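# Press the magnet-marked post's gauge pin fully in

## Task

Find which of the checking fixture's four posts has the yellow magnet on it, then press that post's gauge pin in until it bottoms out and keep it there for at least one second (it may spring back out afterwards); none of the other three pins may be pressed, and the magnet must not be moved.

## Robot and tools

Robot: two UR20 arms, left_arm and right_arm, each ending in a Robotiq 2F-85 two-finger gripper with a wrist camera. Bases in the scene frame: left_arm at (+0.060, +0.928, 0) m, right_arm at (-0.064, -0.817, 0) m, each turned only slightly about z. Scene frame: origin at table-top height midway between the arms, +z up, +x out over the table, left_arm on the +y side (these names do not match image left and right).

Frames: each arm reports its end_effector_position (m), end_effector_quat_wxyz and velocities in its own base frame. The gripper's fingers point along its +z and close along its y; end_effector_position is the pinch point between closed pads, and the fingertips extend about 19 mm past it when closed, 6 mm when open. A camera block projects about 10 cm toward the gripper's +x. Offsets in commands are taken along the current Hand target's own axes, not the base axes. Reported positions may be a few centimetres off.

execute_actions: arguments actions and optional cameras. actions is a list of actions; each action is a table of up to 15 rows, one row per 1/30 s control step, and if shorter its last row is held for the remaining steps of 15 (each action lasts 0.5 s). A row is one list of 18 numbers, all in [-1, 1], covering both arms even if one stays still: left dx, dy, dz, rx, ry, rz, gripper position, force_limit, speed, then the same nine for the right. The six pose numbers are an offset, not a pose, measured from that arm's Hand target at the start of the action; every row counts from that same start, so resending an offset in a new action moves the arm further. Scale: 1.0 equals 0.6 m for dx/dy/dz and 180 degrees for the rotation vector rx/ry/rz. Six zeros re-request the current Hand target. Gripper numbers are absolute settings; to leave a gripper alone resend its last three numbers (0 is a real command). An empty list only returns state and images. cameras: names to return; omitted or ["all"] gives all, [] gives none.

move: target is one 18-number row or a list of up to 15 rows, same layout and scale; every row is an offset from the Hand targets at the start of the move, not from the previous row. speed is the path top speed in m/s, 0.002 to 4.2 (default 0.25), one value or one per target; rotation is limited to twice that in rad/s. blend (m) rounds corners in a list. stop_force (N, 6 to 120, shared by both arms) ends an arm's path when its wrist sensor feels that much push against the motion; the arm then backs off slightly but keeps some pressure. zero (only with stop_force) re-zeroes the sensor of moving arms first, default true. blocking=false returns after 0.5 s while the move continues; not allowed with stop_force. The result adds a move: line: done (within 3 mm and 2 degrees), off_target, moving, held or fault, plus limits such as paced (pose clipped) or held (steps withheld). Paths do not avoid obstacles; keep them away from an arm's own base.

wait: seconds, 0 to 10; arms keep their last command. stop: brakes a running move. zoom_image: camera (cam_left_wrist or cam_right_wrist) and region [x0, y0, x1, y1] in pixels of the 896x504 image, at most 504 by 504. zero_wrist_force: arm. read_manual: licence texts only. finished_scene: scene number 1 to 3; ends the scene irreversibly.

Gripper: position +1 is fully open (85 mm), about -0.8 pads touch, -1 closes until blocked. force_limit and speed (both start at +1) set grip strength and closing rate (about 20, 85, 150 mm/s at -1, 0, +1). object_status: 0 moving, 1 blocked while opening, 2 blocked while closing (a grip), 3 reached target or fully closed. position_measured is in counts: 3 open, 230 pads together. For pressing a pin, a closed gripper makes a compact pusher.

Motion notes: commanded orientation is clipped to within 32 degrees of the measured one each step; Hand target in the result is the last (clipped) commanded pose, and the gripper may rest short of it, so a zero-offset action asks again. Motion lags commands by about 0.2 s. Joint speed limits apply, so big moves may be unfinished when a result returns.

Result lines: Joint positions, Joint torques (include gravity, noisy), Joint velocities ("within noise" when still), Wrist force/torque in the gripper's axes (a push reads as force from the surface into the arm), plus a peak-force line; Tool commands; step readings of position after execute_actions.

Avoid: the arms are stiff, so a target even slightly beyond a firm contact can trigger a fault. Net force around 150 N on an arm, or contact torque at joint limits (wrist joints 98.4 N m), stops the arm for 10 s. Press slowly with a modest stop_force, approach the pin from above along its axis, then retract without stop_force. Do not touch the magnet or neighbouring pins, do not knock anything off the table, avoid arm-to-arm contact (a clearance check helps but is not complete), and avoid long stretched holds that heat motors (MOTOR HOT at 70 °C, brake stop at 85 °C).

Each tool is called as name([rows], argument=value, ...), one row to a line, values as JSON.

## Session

Solved. Speed for the approach could be slower near stop to lower the peak.

execute_actions(actions=[])

zoom_image(camera="cam_right_wrist", region=[200, 0, 650, 300])

Scene clock: 0.00 s.
left_arm: end_effector_position=(+1.6020, +0.5513, +0.3701) position_measured=3 object_status=3 end_effector_quat_wxyz=(-0.049, +0.940, +0.190, +0.279) | right_arm: end_effector_position=(+0.4481, +0.4679, +0.3319) position_measured=3 object_status=3 end_effector_quat_wxyz=(-0.272, +0.502, +0.649, +0.503)
Joint positions: left_arm=[0.193 -0.686 0.985 -2.439 -1.472 -3.319] | right_arm=[4.007 -1.969 -2.772 1.193 2.076 2.519]
Joint velocities: within noise
Joint torques (N m): no reading
Motor temperatures (°C): left_arm=[24 35 26 38 34 34] | right_arm=[28 35 36 37 34 38]
Wrist force (N): no reading
Wrist torque (N m): no reading
Wrist force, peak (N): no reading
Hand target: left_arm +1.6020, +0.5513, +0.3701; -0.049, +0.940, +0.190, +0.279 | right_arm +0.4481, +0.4679, +0.3319; -0.272, +0.502, +0.649, +0.503
Tool commands: left_gripper/position=+1.0 left_gripper/force_limit=+1.0 left_gripper/speed=+1.0 right_gripper/position=+1.0 right_gripper/force_limit=+1.0 right_gripper/speed=+1.0
camera_calibration:
cam_left_wrist: T_world_to_cam=[[0.280319, -0.958405, -0.0536817, 0.116011], [-0.933413, -0.259108, -0.248199, 1.75322], [0.223966, 0.119682, -0.967221, 0.0591923], [0, 0, 0, 1]] pos_world=[1.5907, 0.558373, 0.498626]
cam_right_wrist: T_world_to_cam=[[0.956613, -0.13676, 0.257272, -0.433465], [0.120637, -0.61784, -0.776995, 0.502422], [0.265214, 0.774319, -0.574535, -0.162484], [0, 0, 0, 1]] pos_world=[0.39714, 0.37695, 0.408545]

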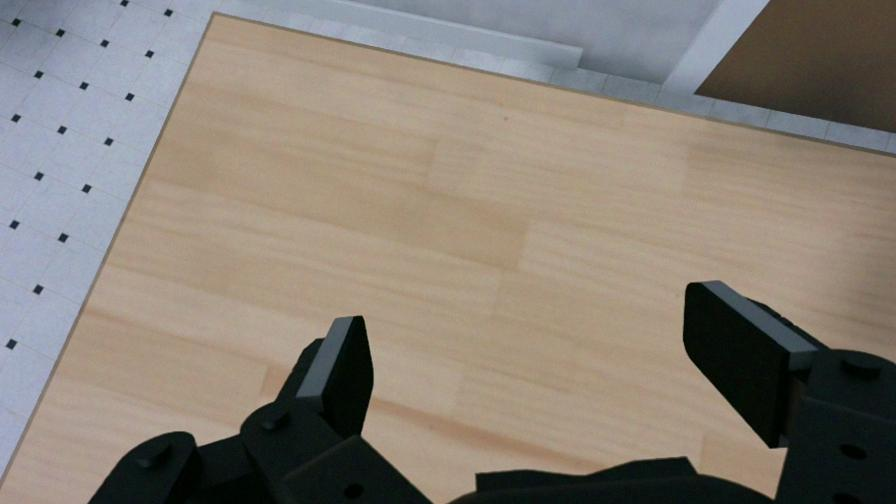

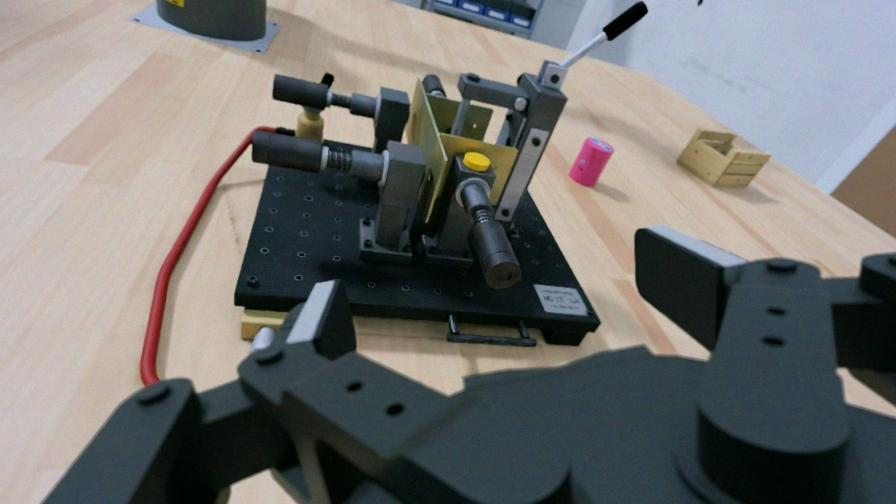

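Scaled by 1.120 from the camera's 896x504 image, which has a finer 1280x720 frame.

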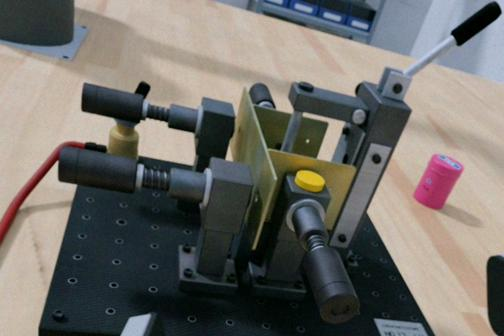

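move(target=[0,0,0,0,0,0,1,1,1,-0.233,0.078,0.361,0.0144,0.1281,0,-0.8,0,0], speed=0.25, stop_force=20, cameras=["cam_right_wrist"])

Scene clock: 3.30 s.
left_arm: end_effector_position=(+1.6020, +0.5513, +0.3701) position_measured=3 object_status=3 end_effector_quat_wxyz=(-0.049, +0.940, +0.190, +0.279) | right_arm: end_effector_position=(+0.5194, +0.5511, +0.2273) position_measured=229 object_status=3 end_effector_quat_wxyz=(-0.351, +0.437, +0.622, +0.547)
Joint positions: left_arm=[0.193 -0.686 0.985 -2.439 -1.472 -3.319] | right_arm=[3.924 -2.366 -2.535 1.547 2.305 2.611]
Joint velocities: within noise
Joint torques (N m): left_arm=[2.34 -277.6 -103.29 -11.38 1.47 0.04] | right_arm=[17.97 160.28 -21.89 1.78 -3.46 -6.91]
Motor temperatures (°C): left_arm=[24 35 26 38 34 34] | right_arm=[28 35 36 37 34 38]
Wrist force (N): left_arm=[0.3 0.2 -0.3] | right_arm=[-0.2 -1.0 -0.6]
Wrist torque (N m): left_arm=[0.04 -0.05 0.00] | right_arm=[-0.40 0.18 -0.29]
Wrist force, peak (N): left_arm=[0.7 -0.5 -0.3] | right_arm=[-16.7 1.1 11.7]
Hand target: left_arm +1.6020, +0.5513, +0.3701; -0.049, +0.940, +0.190, +0.279 | right_arm +0.5194, +0.5511, +0.2274; -0.351, +0.437, +0.622, +0.547 (not the last commanded pose)
Off the commanded pose: left_arm 0.000 m, 0 deg | right_arm 0.111 m, 10 deg.
move: held (right_arm; a check stopped the path); limits=held
pose unreachable (right arm): on one or more control steps of this call, first in action 0 (counted from 0), this arm could not follow its commanded pose, so it was not sent that pose on those steps. It may still have moved: this result reports where it is.
cause: moving toward the commanded pose would bring two parts of the arm too close to each other (its gripper and another part of the arm, with joints 4 (wrist 1) to 6 (wrist 3) between them).
camera_calibration:
cam_right_wrist: T_world_to_cam=[[0.970448, -0.0765688, 0.228839, -0.49725], [0.174047, -0.434769, -0.883563, 0.359575], [0.167145, 0.897281, -0.408594, -0.360458], [0, 0, 0, 1]] pos_world=[0.480221, 0.44169, 0.284217]
Images, in order (width x height): cam_right_wrist 896x504.

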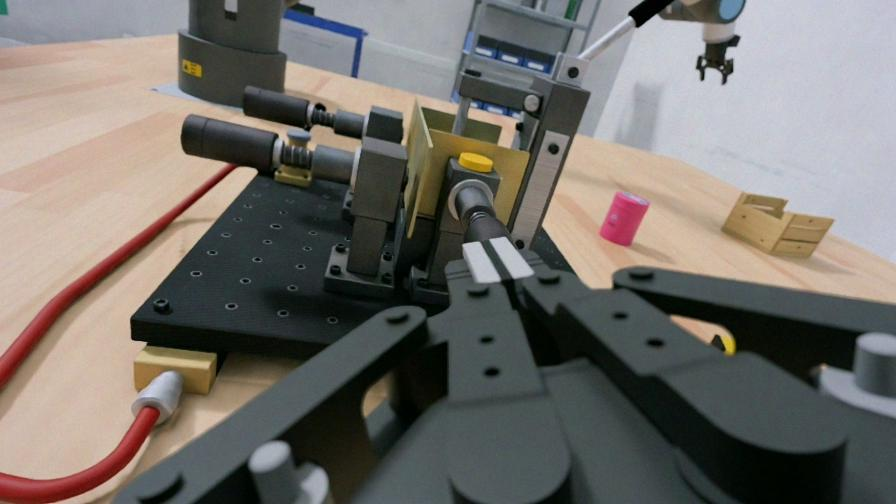

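move([
  [0,0,0,0,0,0,1,1,1,0.0165,0.1005,0.095,0.1045,-0.4397,0.0812,-0.8,0,0],
  [0,0,0,0,0,0,1,1,1,-0.127,0.0415,0.128,0.1045,-0.4397,0.0812,-0.8,0,0],
], speed=0.35, cameras=["cam_right_wrist"])

Scene clock: 7.27 s.
left_arm: end_effector_position=(+1.6020, +0.5513, +0.3701) position_measured=3 object_status=3 end_effector_quat_wxyz=(-0.049, +0.940, +0.190, +0.279) | right_arm: end_effector_position=(+0.5741, +0.6152, +0.1552) position_measured=229 object_status=3 end_effector_quat_wxyz=(+0.000, +0.694, +0.720, +0.000)
Joint positions: left_arm=[0.193 -0.686 0.985 -2.439 -1.472 -3.319] | right_arm=[4.203 -1.823 -2.236 -0.653 1.57 2.596]
Joint velocities: within noise
Joint torques (N m): left_arm=[1.55 -282 -111.51 -10.7 3.38 1.26] | right_arm=[23.57 87.34 54.22 16.52 -3.69 5.54]
Motor temperatures (°C): left_arm=[24 35 26 38 34 34] | right_arm=[28 35 36 37 34 38]
Wrist force (N): left_arm=[0.2 -0.3 0.4] | right_arm=[-1.4 2.2 0.7]
Wrist torque (N m): left_arm=[-0.05 -0.03 0.00] | right_arm=[1.29 0.48 -0.64]
Wrist force, peak (N): left_arm=[0.7 -0.3 -0.3] | right_arm=[-1.1 2.4 4.4]
Hand target: left_arm +1.6020, +0.5513, +0.3701; -0.049, +0.940, +0.190, +0.279 | right_arm +0.5741, +0.6152, +0.1550; +0.000, +0.694, +0.720, +0.000
Off the commanded pose: left_arm 0.000 m, 0 deg | right_arm 0.000 m, 0 deg.
move: done
camera_calibration:
cam_right_wrist: T_world_to_cam=[[0.989312, -0.127519, 0.0707199, -0.48383], [-0.14254, -0.947969, 0.28467, 0.630386], [0.0307394, -0.291707, -0.956014, 0.438169], [0, 0, 0, 1]] pos_world=[0.555045, 0.663706, 0.27366]
Images, in order (width x height): cam_right_wrist 896x504.

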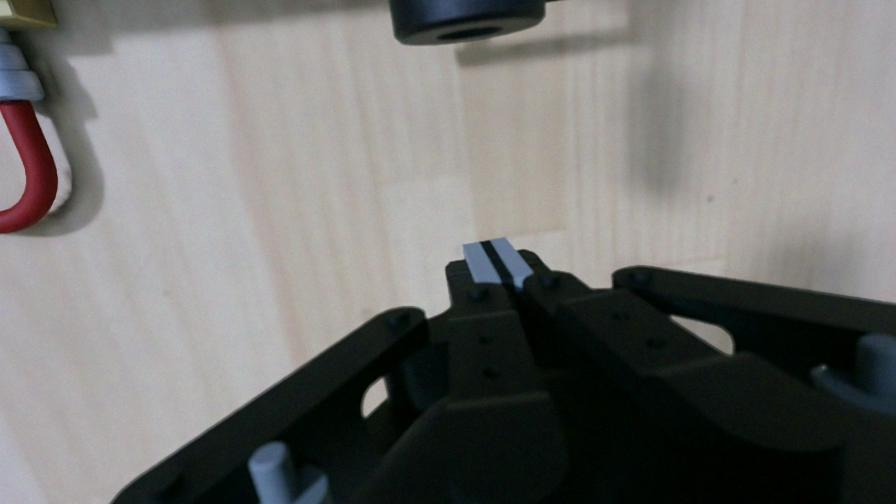

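move([
  [0,0,0,0,0,0,1,1,1,0.08,0.0033,-0.0133,0,0,0,-0.8,0,0],
  [0,0,0,0,0,0,1,1,1,0.185,0.0033,-0.0133,0,0,0,-0.8,0,0],
], speed=[0.06,0.01], stop_force=50, cameras=["cam_right_wrist"])

Scene clock: 12.93 s.
left_arm: end_effector_position=(+1.6020, +0.5513, +0.3701) position_measured=3 object_status=3 end_effector_quat_wxyz=(-0.049, +0.940, +0.190, +0.279) | right_arm: end_effector_position=(+0.5732, +0.6907, +0.1629) position_measured=229 object_status=3 end_effector_quat_wxyz=(+0.000, +0.694, +0.720, +0.000)
Joint positions: left_arm=[0.193 -0.686 0.985 -2.439 -1.472 -3.319] | right_arm=[4.246 -1.866 -2.155 -0.692 1.57 2.638]
Joint velocities: within noise
Joint torques (N m): left_arm=[3.87 -285.75 -112.47 -11.46 4.9 2.78] | right_arm=[9.27 152.89 95.46 25.19 12.82 -7]
Motor temperatures (°C): left_arm=[24 35 26 38 34 34] | right_arm=[28 35 36 37 34 38]
Wrist force (N): left_arm=[0.6 -0.1 0.1] | right_arm=[-40.7 5.3 7.0]
Wrist torque (N m): left_arm=[-0.01 -0.10 0.00] | right_arm=[1.40 0.78 -0.43]
Wrist force, peak (N): left_arm=[0.7 -0.2 -0.3] | right_arm=[-69.3 3.3 -14.1]
Hand target: left_arm +1.6020, +0.5513, +0.3701; -0.049, +0.940, +0.190, +0.279 | right_arm +0.5733, +0.6907, +0.1629; +0.000, +0.694, +0.720, +0.000 (not the last commanded pose)
Off the commanded pose: left_arm 0.000 m, 0 deg | right_arm 0.035 m, 0 deg.
move: contact (right_arm); path passed 1 of 2 targets
camera_calibration:
cam_right_wrist: T_world_to_cam=[[0.989329, -0.127434, 0.0706242, -0.474001], [-0.142438, -0.947914, 0.284903, 0.699488], [0.0306394, -0.291922, -0.955951, 0.467776], [0, 0, 0, 1]] pos_world=[0.554245, 0.739206, 0.281361]
Images, in order (width x height): cam_right_wrist 896x504.

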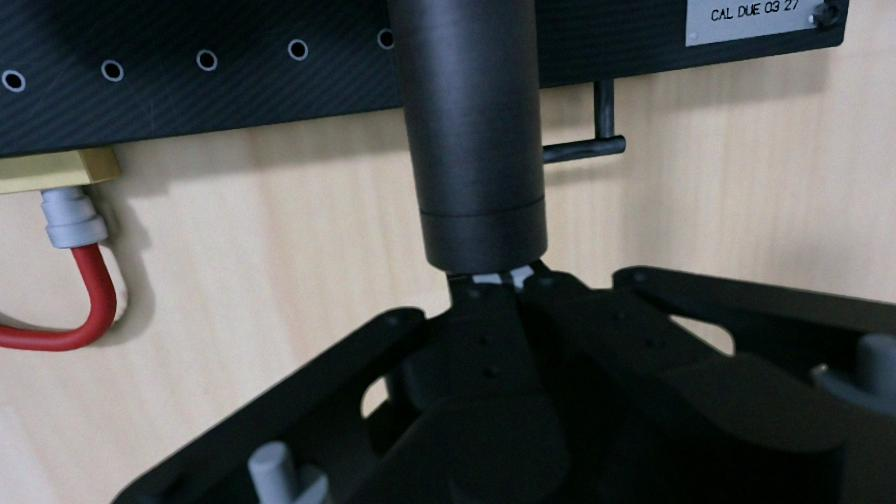

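move(target=[0,0,0,0,0,0,1,1,1,0.008,0,0,0,0,0,-0.8,0,0], speed=0.005, stop_force=65, zero=false, cameras=[])

wait(seconds=1.2, cameras=["cam_right_wrist"])

Scene clock: 15.47 s.
left_arm: end_effector_position=(+1.6020, +0.5513, +0.3701) position_measured=3 object_status=3 end_effector_quat_wxyz=(-0.049, +0.940, +0.190, +0.279) | right_arm: end_effector_position=(+0.5732, +0.6910, +0.1629) position_measured=229 object_status=3 end_effector_quat_wxyz=(+0.000, +0.694, +0.720, +0.000)
Joint positions: left_arm=[0.193 -0.686 0.985 -2.439 -1.472 -3.319] | right_arm=[4.246 -1.866 -2.154 -0.693 1.57 2.638]
Joint velocities: within noise
Joint torques (N m): left_arm=[5.67 -286.92 -115.08 -10.74 5.18 2.46] | right_arm=[31.96 139.55 110.73 34.07 10.37 -2.85]
Motor temperatures (°C): left_arm=[24 35 26 38 34 34] | right_arm=[28 35 36 37 34 38]
Wrist force (N): left_arm=[0.2 -0.1 -0.3] | right_arm=[-77.0 1.4 -14.1]
Wrist torque (N m): left_arm=[0.00 -0.01 0.00] | right_arm=[1.20 1.41 -0.30]
Wrist force, peak (N): left_arm=[0.5 -0.3 -0.4] | right_arm=[-80.8 -0.4 -11.7]
Hand target: left_arm +1.6020, +0.5513, +0.3701; -0.049, +0.940, +0.190, +0.279 | right_arm +0.5732, +0.6909, +0.1629; +0.000, +0.694, +0.720, +0.000 (not the last commanded pose)
Off the commanded pose: left_arm 0.000 m, 0 deg | right_arm 0.005 m, 0 deg.
move: contact (right_arm)
No camera images: "cameras" was empty.

Scene clock: 16.67 s.
left_arm: end_effector_position=(+1.6020, +0.5513, +0.3701) position_measured=3 object_status=3 end_effector_quat_wxyz=(-0.049, +0.940, +0.190, +0.279) | right_arm: end_effector_position=(+0.5732, +0.6910, +0.1629) position_measured=229 object_status=3 end_effector_quat_wxyz=(+0.000, +0.694, +0.720, +0.000)
Joint positions: left_arm=[0.193 -0.686 0.985 -2.439 -1.472 -3.319] | right_arm=[4.246 -1.866 -2.154 -0.692 1.57 2.638]
Joint velocities: within noise
Joint torques (N m): left_arm=[6.25 -289.23 -113.1 -11.34 5.34 2.31] | right_arm=[28.22 141.72 109.49 28.41 9.72 -6.88]
Motor temperatures (°C): left_arm=[24 35 26 38 34 34] | right_arm=[28 35 36 37 34 38]
Wrist force (N): left_arm=[0.3 -0.1 -0.2] | right_arm=[-71.1 3.1 -11.4]
Wrist torque (N m): left_arm=[-0.01 -0.03 0.00] | right_arm=[1.22 1.26 -0.31]
Wrist force, peak (N): left_arm=[0.6 0.0 -0.3] | right_arm=[-76.6 1.5 -13.9]
Hand target: left_arm +1.6020, +0.5513, +0.3701; -0.049, +0.940, +0.190, +0.279 | right_arm +0.5732, +0.6909, +0.1629; +0.000, +0.694, +0.720, +0.000 (not the last commanded pose)
Tool commands: left_gripper/position=+1.0 left_gripper/force_limit=+1.0 left_gripper/speed=+1.0 right_gripper/position=-0.8 right_gripper/force_limit=+0.0 right_gripper/speed=+0.0
Off the commanded pose: left_arm 0.000 m, 0 deg | right_arm 0.005 m, 0 deg.
wait: 1.20 s; at rest by 0.17 s
camera_calibration:
cam_right_wrist: T_world_to_cam=[[0.989344, -0.127331, 0.070604, -0.474043], [-0.142336, -0.9479, 0.285003, 0.699677], [0.0306359, -0.292016, -0.955923, 0.467927], [0, 0, 0, 1]] pos_world=[0.554245, 0.739506, 0.281361]
Images, in order (width x height): cam_right_wrist 896x504.

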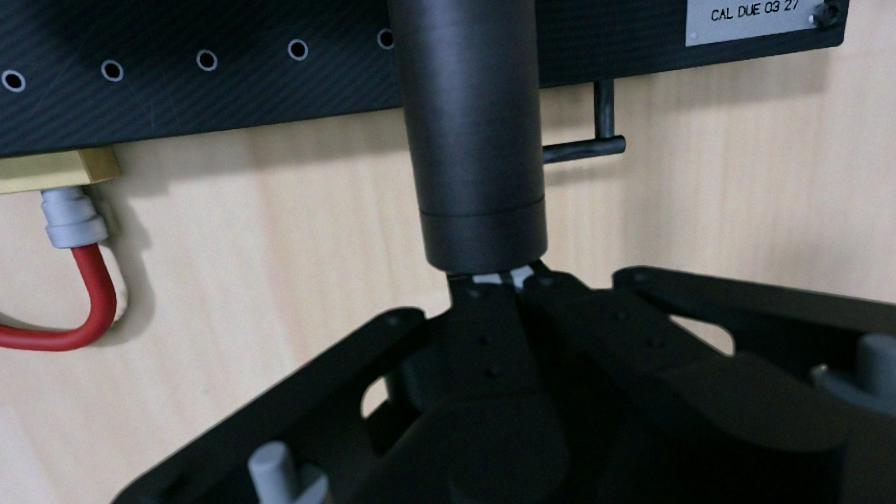

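move(target=[0,0,0,0,0,0,1,1,1,-0.07,0,0,0,0,0,-0.8,0,0], speed=0.1, cameras=[])

finished_scene(scene=2)

Scene clock: 17.73 s.
left_arm: end_effector_position=(+1.6020, +0.5513, +0.3701) position_measured=3 object_status=3 end_effector_quat_wxyz=(-0.049, +0.940, +0.190, +0.279) | right_arm: end_effector_position=(+0.5748, +0.6492, +0.1629) position_measured=229 object_status=3 end_effector_quat_wxyz=(+0.000, +0.694, +0.720, +0.000)
Joint positions: left_arm=[0.193 -0.686 0.985 -2.439 -1.472 -3.319] | right_arm=[4.222 -1.838 -2.197 -0.678 1.57 2.614]
Joint velocities: within noise
Joint torques (N m): left_arm=[10.12 -287.83 -117.06 -10.95 4.94 2.02] | right_arm=[-22.16 147 59.6 15.57 -3.7 -8.05]
Motor temperatures (°C): left_arm=[24 35 26 38 34 34] | right_arm=[28 35 36 37 34 38]
Wrist force (N): left_arm=[0.4 0.0 -0.2] | right_arm=[0.4 2.1 2.5]
Wrist torque (N m): left_arm=[0.02 -0.05 0.00] | right_arm=[1.30 0.14 -0.70]
Wrist force, peak (N): left_arm=[0.7 0.1 -0.2] | right_arm=[-71.7 3.2 -11.0]
Hand target: left_arm +1.6020, +0.5513, +0.3701; -0.049, +0.940, +0.190, +0.279 | right_arm +0.5748, +0.6490, +0.1629; +0.000, +0.694, +0.720, +0.000
Off the commanded pose: left_arm 0.000 m, 0 deg | right_arm 0.000 m, 0 deg.
move: done
No camera images: "cameras" was empty.

The scene is finished: the task was done.


## Next scene

The same job, from a new start.

execute_actions(actions=[])

Scene clock: 0.00 s.
left_arm: end_effector_position=(+0.3071, -0.4220, +0.1602) position_measured=3 object_status=3 end_effector_quat_wxyz=(+0.066, +0.956, -0.074, +0.275) | right_arm: end_effector_position=(+0.4900, -0.3027, +0.2369) position_measured=3 object_status=3 end_effector_quat_wxyz=(+0.548, -0.467, -0.511, -0.471)
Joint positions: left_arm=[-1.763 -1.739 2.857 -2.766 -1.003 1.555] | right_arm=[2.511 -2.074 -2.06 -2.212 2.389 -0.015]
Joint velocities: within noise
Joint torques (N m): no reading
Motor temperatures (°C): left_arm=[24 35 26 38 34 33] | right_arm=[28 35 35 36 33 38]
Wrist force (N): no reading
Wrist torque (N m): no reading
Wrist force, peak (N): no reading
Hand target: left_arm +0.3071, -0.4220, +0.1602; +0.066, +0.956, -0.074, +0.275 | right_arm +0.4900, -0.3027, +0.2369; +0.548, -0.467, -0.511, -0.471
Tool commands: left_gripper/position=+1.0 left_gripper/force_limit=+1.0 left_gripper/speed=+1.0 right_gripper/position=+1.0 right_gripper/force_limit=+1.0 right_gripper/speed=+1.0
camera_calibration:
cam_left_wrist: T_world_to_cam=[[-0.285835, -0.958093, 0.0188626, -0.30276], [-0.929607, 0.27245, -0.248197, 0.463413], [0.232657, -0.0884782, -0.968526, 0.172428], [0, 0, 0, 1]] pos_world=[0.304136, -0.401073, 0.28773]
cam_right_wrist: T_world_to_cam=[[0.978979, 0.0562001, -0.196068, -0.399553], [-0.174505, -0.266853, -0.947807, 0.238768], [-0.105588, 0.962097, -0.251436, 0.530477], [0, 0, 0, 1]] pos_world=[0.488832, -0.424199, 0.281347]

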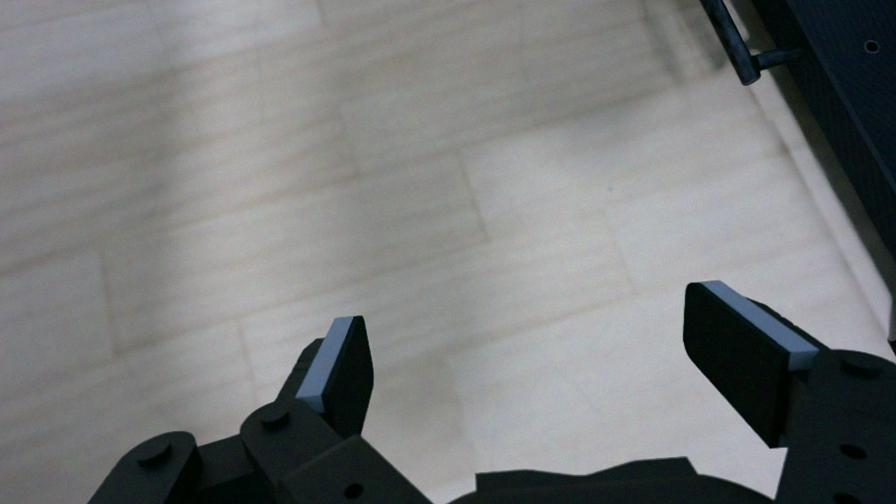

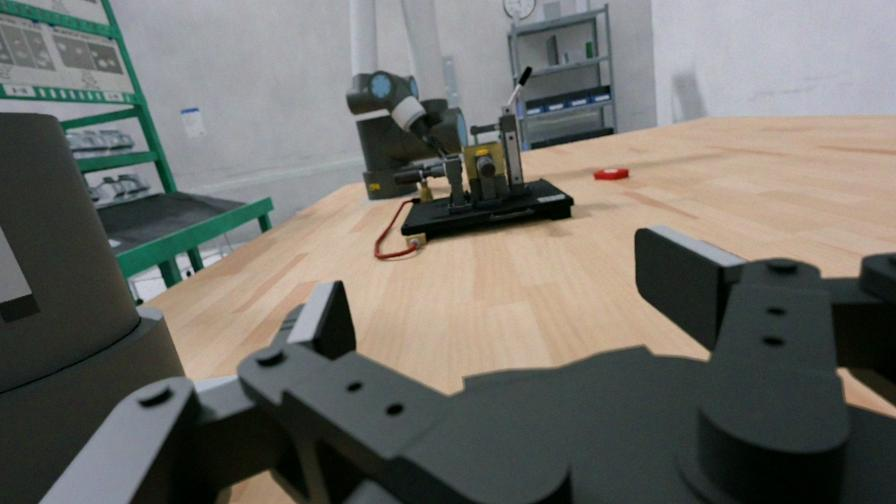

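zoom_image(camera="cam_right_wrist", region=[350, 50, 600, 270])

Scaled by 2.016 from the camera's 896x504 image, which has a finer 1280x720 frame.

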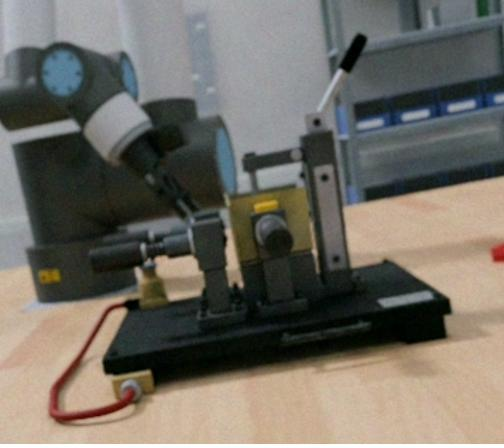

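move([
  [0,0,0,0,0,0,1,1,1,0.289,0.277,0.571,0,-0.12,0,-0.8,0,0],
  [0,0,0,0,0,0,1,1,1,0.265,0.059,0.995,0,-0.222,0,-0.8,0,0],
], speed=0.5, blend=[0.1,0], cameras=["cam_right_wrist"])

zoom_image(camera="cam_right_wrist", region=[300, 0, 700, 300])

Scene clock: 4.07 s.
left_arm: end_effector_position=(+0.3071, -0.4220, +0.1602) position_measured=3 object_status=3 end_effector_quat_wxyz=(+0.066, +0.956, -0.074, +0.275) | right_arm: end_effector_position=(+0.4589, +0.2875, +0.4201) position_measured=229 object_status=3 end_effector_quat_wxyz=(-0.340, +0.599, +0.667, +0.283)
Joint positions: left_arm=[-1.763 -1.739 2.857 -2.766 -1.003 1.555] | right_arm=[3.604 -1.317 -2.592 -0.418 2.425 2.103]
Joint velocities: within noise
Joint torques (N m): left_arm=[6.84 -13.83 -56.5 -9.17 3.67 -0.8] | right_arm=[20.33 31.12 67.64 15.76 0.69 6.88]
Motor temperatures (°C): left_arm=[24 35 26 38 34 33] | right_arm=[28 35 35 36 33 38]
Wrist force (N): left_arm=[0.0 0.1 -0.2] | right_arm=[-1.5 2.1 1.5]
Wrist torque (N m): left_arm=[0.01 0.00 0.00] | right_arm=[0.81 0.50 -0.21]
Wrist force, peak (N): left_arm=[-0.1 -0.5 -0.3] | right_arm=[2.3 -0.8 5.4]
Hand target: left_arm +0.3071, -0.4220, +0.1602; +0.066, +0.956, -0.074, +0.275 | right_arm +0.4589, +0.2876, +0.4201; -0.340, +0.599, +0.667, +0.283
Off the commanded pose: left_arm 0.000 m, 0 deg | right_arm 0.000 m, 0 deg.
move: done
camera_calibration:
cam_right_wrist: T_world_to_cam=[[0.992575, -0.0348397, -0.11654, -0.379812], [-0.0954618, -0.81689, -0.568839, 0.527193], [-0.0753826, 0.57574, -0.81415, 0.339086], [0, 0, 0, 1]] pos_world=[0.45288, 0.222201, 0.531691]
Images, in order (width x height): cam_right_wrist 896x504.

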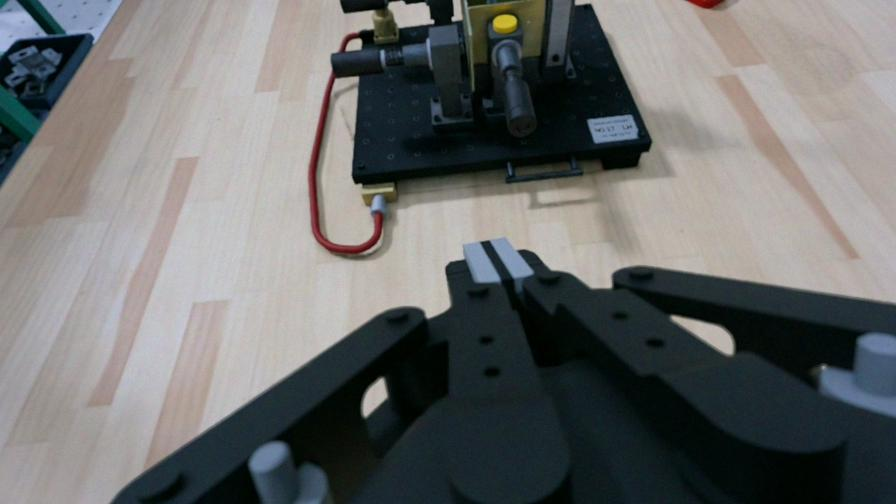

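Scaled by 1.260 from the camera's 896x504 image, which has a finer 1280x720 frame.

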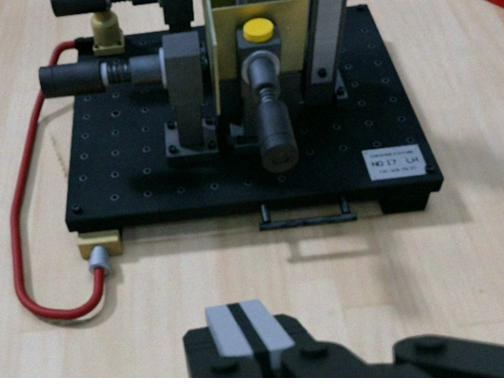

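move([
  [0,0,0,0,0,0,1,1,1,0.102,0.159,0.453,-0.0284,-0.2905,0.0353,-0.8,0,0],
  [0,0,0,0,0,0,1,1,1,-0.0265,0.176,0.66,-0.0284,-0.2905,0.0353,-0.8,0,0],
], speed=0.4, blend=[0.03,0], cameras=["cam_right_wrist"])

Scene clock: 7.10 s.
left_arm: end_effector_position=(+0.3071, -0.4220, +0.1602) position_measured=3 object_status=3 end_effector_quat_wxyz=(+0.066, +0.956, -0.074, +0.275) | right_arm: end_effector_position=(+0.5190, +0.6016, +0.1634) position_measured=229 object_status=3 end_effector_quat_wxyz=(+0.000, +0.711, +0.703, +0.000)
Joint positions: left_arm=[-1.763 -1.739 2.857 -2.766 -1.003 1.555] | right_arm=[4.256 -1.769 -2.296 -0.647 1.571 2.698]
Joint velocities: within noise
Joint torques (N m): left_arm=[8.82 -11.61 -58.99 -7.66 3.19 -0.71] | right_arm=[21.17 91.92 82.29 15.08 -4.08 6.44]
Motor temperatures (°C): left_arm=[24 35 26 38 34 33] | right_arm=[28 35 35 36 33 38]
Wrist force (N): left_arm=[0.3 -0.3 0.0] | right_arm=[-0.6 2.7 1.5]
Wrist torque (N m): left_arm=[-0.05 -0.05 0.01] | right_arm=[1.53 0.03 -0.42]
Wrist force, peak (N): left_arm=[0.4 0.1 -0.4] | right_arm=[1.3 2.7 5.1]
Hand target: left_arm +0.3071, -0.4220, +0.1602; +0.066, +0.956, -0.074, +0.275 | right_arm +0.5190, +0.6016, +0.1633; +0.000, +0.711, +0.703, +0.000
Off the commanded pose: left_arm 0.000 m, 0 deg | right_arm 0.000 m, 0 deg.
move: done
camera_calibration:
cam_right_wrist: T_world_to_cam=[[0.981961, -0.175566, 0.0702069, -0.398818], [-0.188396, -0.940058, 0.28425, 0.626312], [0.016094, -0.292349, -0.956176, 0.451682], [0, 0, 0, 1]] pos_world=[0.502349, 0.650799, 0.281858]
Images, in order (width x height): cam_right_wrist 896x504.

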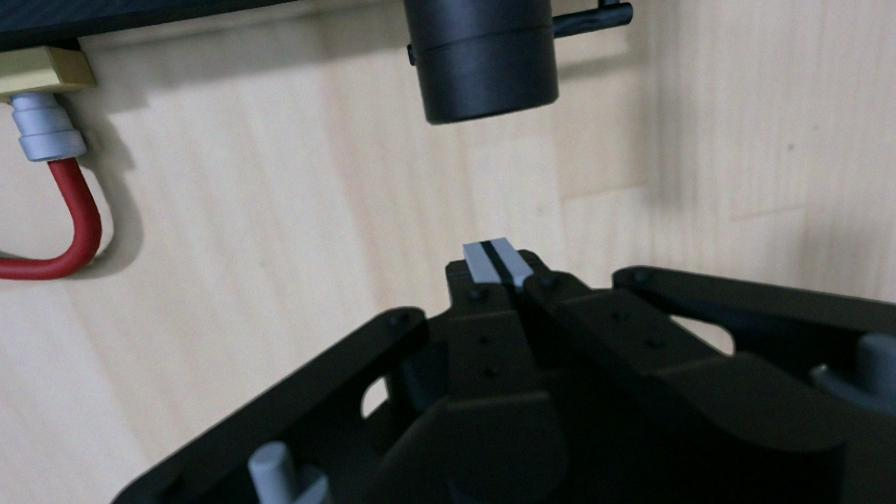

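move([
  [0,0,0,0,0,0,1,1,1,0.055,0.005,0,0,0,0,-0.8,0,0],
  [0,0,0,0,0,0,1,1,1,0.155,0.005,0,0,0,0,-0.8,0,0],
], speed=[0.06,0.01], stop_force=65, cameras=["cam_right_wrist"])

Scene clock: 13.07 s.
left_arm: end_effector_position=(+0.3071, -0.4220, +0.1602) position_measured=3 object_status=3 end_effector_quat_wxyz=(+0.066, +0.956, -0.074, +0.275) | right_arm: end_effector_position=(+0.5226, +0.6589, +0.1631) position_measured=229 object_status=3 end_effector_quat_wxyz=(+0.000, +0.711, +0.703, +0.000)
Joint positions: left_arm=[-1.763 -1.739 2.857 -2.766 -1.003 1.555] | right_arm=[4.283 -1.814 -2.233 -0.666 1.571 2.724]
Joint velocities: within noise
Joint torques (N m): left_arm=[12.1 -7.74 -65.49 -7.39 3.91 -0.84] | right_arm=[13.76 140.06 103.84 29.21 14.15 -7.42]
Motor temperatures (°C): left_arm=[24 35 26 38 34 33] | right_arm=[28 35 35 36 33 38]
Wrist force (N): left_arm=[0.2 0.2 -0.2] | right_arm=[-50.9 10.8 11.8]
Wrist torque (N m): left_arm=[0.04 -0.03 0.00] | right_arm=[1.50 0.57 -0.56]
Wrist force, peak (N): left_arm=[0.5 0.1 -0.3] | right_arm=[-81.3 3.4 -15.2]
Hand target: left_arm +0.3071, -0.4220, +0.1602; +0.066, +0.956, -0.074, +0.275 | right_arm +0.5226, +0.6589, +0.1632; +0.000, +0.711, +0.703, +0.000 (not the last commanded pose)
Off the commanded pose: left_arm 0.000 m, 0 deg | right_arm 0.036 m, 0 deg.
move: contact (right_arm); path passed 1 of 2 targets
camera_calibration:
cam_right_wrist: T_world_to_cam=[[0.98196, -0.175576, 0.0701972, -0.392349], [-0.188411, -0.939924, 0.284682, 0.680814], [0.0159968, -0.292773, -0.956048, 0.468526], [0, 0, 0, 1]] pos_world=[0.506049, 0.708199, 0.28166]
Images, in order (width x height): cam_right_wrist 896x504.

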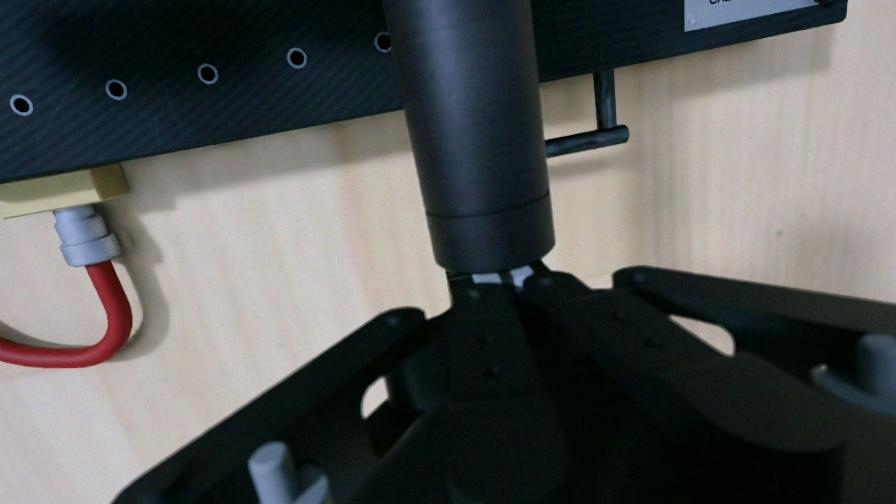

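move(target=[0,0,0,0,0,0,1,1,1,0.008,0,0,0,0,0,-0.8,0,0], speed=0.005, stop_force=70, zero=false, cameras=[])

wait(seconds=1.2, cameras=[])

Scene clock: 14.10 s.
left_arm: end_effector_position=(+0.3071, -0.4220, +0.1602) position_measured=3 object_status=3 end_effector_quat_wxyz=(+0.066, +0.956, -0.074, +0.275) | right_arm: end_effector_position=(+0.5227, +0.6591, +0.1632) position_measured=229 object_status=3 end_effector_quat_wxyz=(+0.000, +0.711, +0.703, +0.000)
Joint positions: left_arm=[-1.763 -1.739 2.857 -2.766 -1.003 1.555] | right_arm=[4.283 -1.814 -2.233 -0.666 1.571 2.724]
Joint velocities: within noise
Joint torques (N m): left_arm=[8.29 -7.96 -67.46 -7.32 4.21 -0.71] | right_arm=[35.35 130.84 114.17 34.5 13.99 3.36]
Motor temperatures (°C): left_arm=[24 35 26 38 34 33] | right_arm=[28 35 35 36 33 38]
Wrist force (N): left_arm=[-0.1 0.0 -0.1] | right_arm=[-77.9 3.5 -6.8]
Wrist torque (N m): left_arm=[0.01 0.02 0.00] | right_arm=[1.58 1.03 -0.78]
Wrist force, peak (N): left_arm=[0.0 0.1 -0.5] | right_arm=[-81.6 2.4 -5.5]
Hand target: left_arm +0.3071, -0.4220, +0.1602; +0.066, +0.956, -0.074, +0.275 | right_arm +0.5227, +0.6590, +0.1632; +0.000, +0.711, +0.703, +0.000 (not the last commanded pose)
Off the commanded pose: left_arm 0.000 m, 0 deg | right_arm 0.005 m, 0 deg.
move: contact (right_arm)
No camera images: "cameras" was empty.

Scene clock: 15.30 s.
left_arm: end_effector_position=(+0.3071, -0.4220, +0.1602) position_measured=3 object_status=3 end_effector_quat_wxyz=(+0.066, +0.956, -0.074, +0.275) | right_arm: end_effector_position=(+0.5227, +0.6590, +0.1632) position_measured=229 object_status=3 end_effector_quat_wxyz=(+0.000, +0.711, +0.703, +0.000)
Joint positions: left_arm=[-1.763 -1.739 2.857 -2.766 -1.003 1.555] | right_arm=[4.283 -1.814 -2.233 -0.666 1.571 2.724]
Joint velocities: within noise
Joint torques (N m): left_arm=[12.72 -7.38 -65.09 -8.1 3.7 -0.76] | right_arm=[24.97 130.31 116.77 31.62 13.85 4.36]
Motor temperatures (°C): left_arm=[24 35 26 38 34 33] | right_arm=[28 35 35 36 33 38]
Wrist force (N): left_arm=[0.0 -0.1 -0.1] | right_arm=[-73.0 5.6 -3.4]
Wrist torque (N m): left_arm=[-0.01 0.00 0.00] | right_arm=[1.60 0.94 -0.73]
Wrist force, peak (N): left_arm=[0.0 0.3 -0.3] | right_arm=[-77.5 3.5 -6.9]
Hand target: left_arm +0.3071, -0.4220, +0.1602; +0.066, +0.956, -0.074, +0.275 | right_arm +0.5227, +0.6590, +0.1632; +0.000, +0.711, +0.703, +0.000 (not the last commanded pose)
Tool commands: left_gripper/position=+1.0 left_gripper/force_limit=+1.0 left_gripper/speed=+1.0 right_gripper/position=-0.8 right_gripper/force_limit=+0.0 right_gripper/speed=+0.0
Off the commanded pose: left_arm 0.000 m, 0 deg | right_arm 0.005 m, 0 deg.
wait: 1.20 s; at rest by 0.17 s
No camera images: "cameras" was empty.

move(target=[0,0,0,0,0,0,1,1,1,-0.07,0,0,0,0,0,-0.8,0,0], speed=0.1, cameras=[])

finished_scene(scene=3)

Scene clock: 16.30 s.
left_arm: end_effector_position=(+0.3071, -0.4220, +0.1602) position_measured=3 object_status=3 end_effector_quat_wxyz=(+0.066, +0.956, -0.074, +0.275) | right_arm: end_effector_position=(+0.5221, +0.6173, +0.1632) position_measured=229 object_status=3 end_effector_quat_wxyz=(+0.000, +0.711, +0.703, +0.000)
Joint positions: left_arm=[-1.763 -1.739 2.857 -2.766 -1.003 1.555] | right_arm=[4.261 -1.783 -2.277 -0.653 1.571 2.703]
Joint velocities: within noise
Joint torques (N m): left_arm=[8.9 -6.49 -67.7 -8.64 3.88 -1.05] | right_arm=[-15.15 117.3 54.78 15.46 -4.21 -7.61]
Motor temperatures (°C): left_arm=[24 35 26 38 34 33] | right_arm=[28 35 35 36 33 38]
Wrist force (N): left_arm=[0.0 -0.1 -0.4] | right_arm=[-1.7 1.5 1.7]
Wrist torque (N m): left_arm=[-0.02 0.00 0.00] | right_arm=[1.36 0.28 -0.38]
Wrist force, peak (N): left_arm=[0.0 0.2 -0.4] | right_arm=[-73.0 5.8 -3.5]
Hand target: left_arm +0.3071, -0.4220, +0.1602; +0.066, +0.956, -0.074, +0.275 | right_arm +0.5221, +0.6170, +0.1632; +0.000, +0.711, +0.703, +0.000
Off the commanded pose: left_arm 0.000 m, 0 deg | right_arm 0.000 m, 0 deg.
move: done
No camera images: "cameras" was empty.

The scene is finished: the task was done.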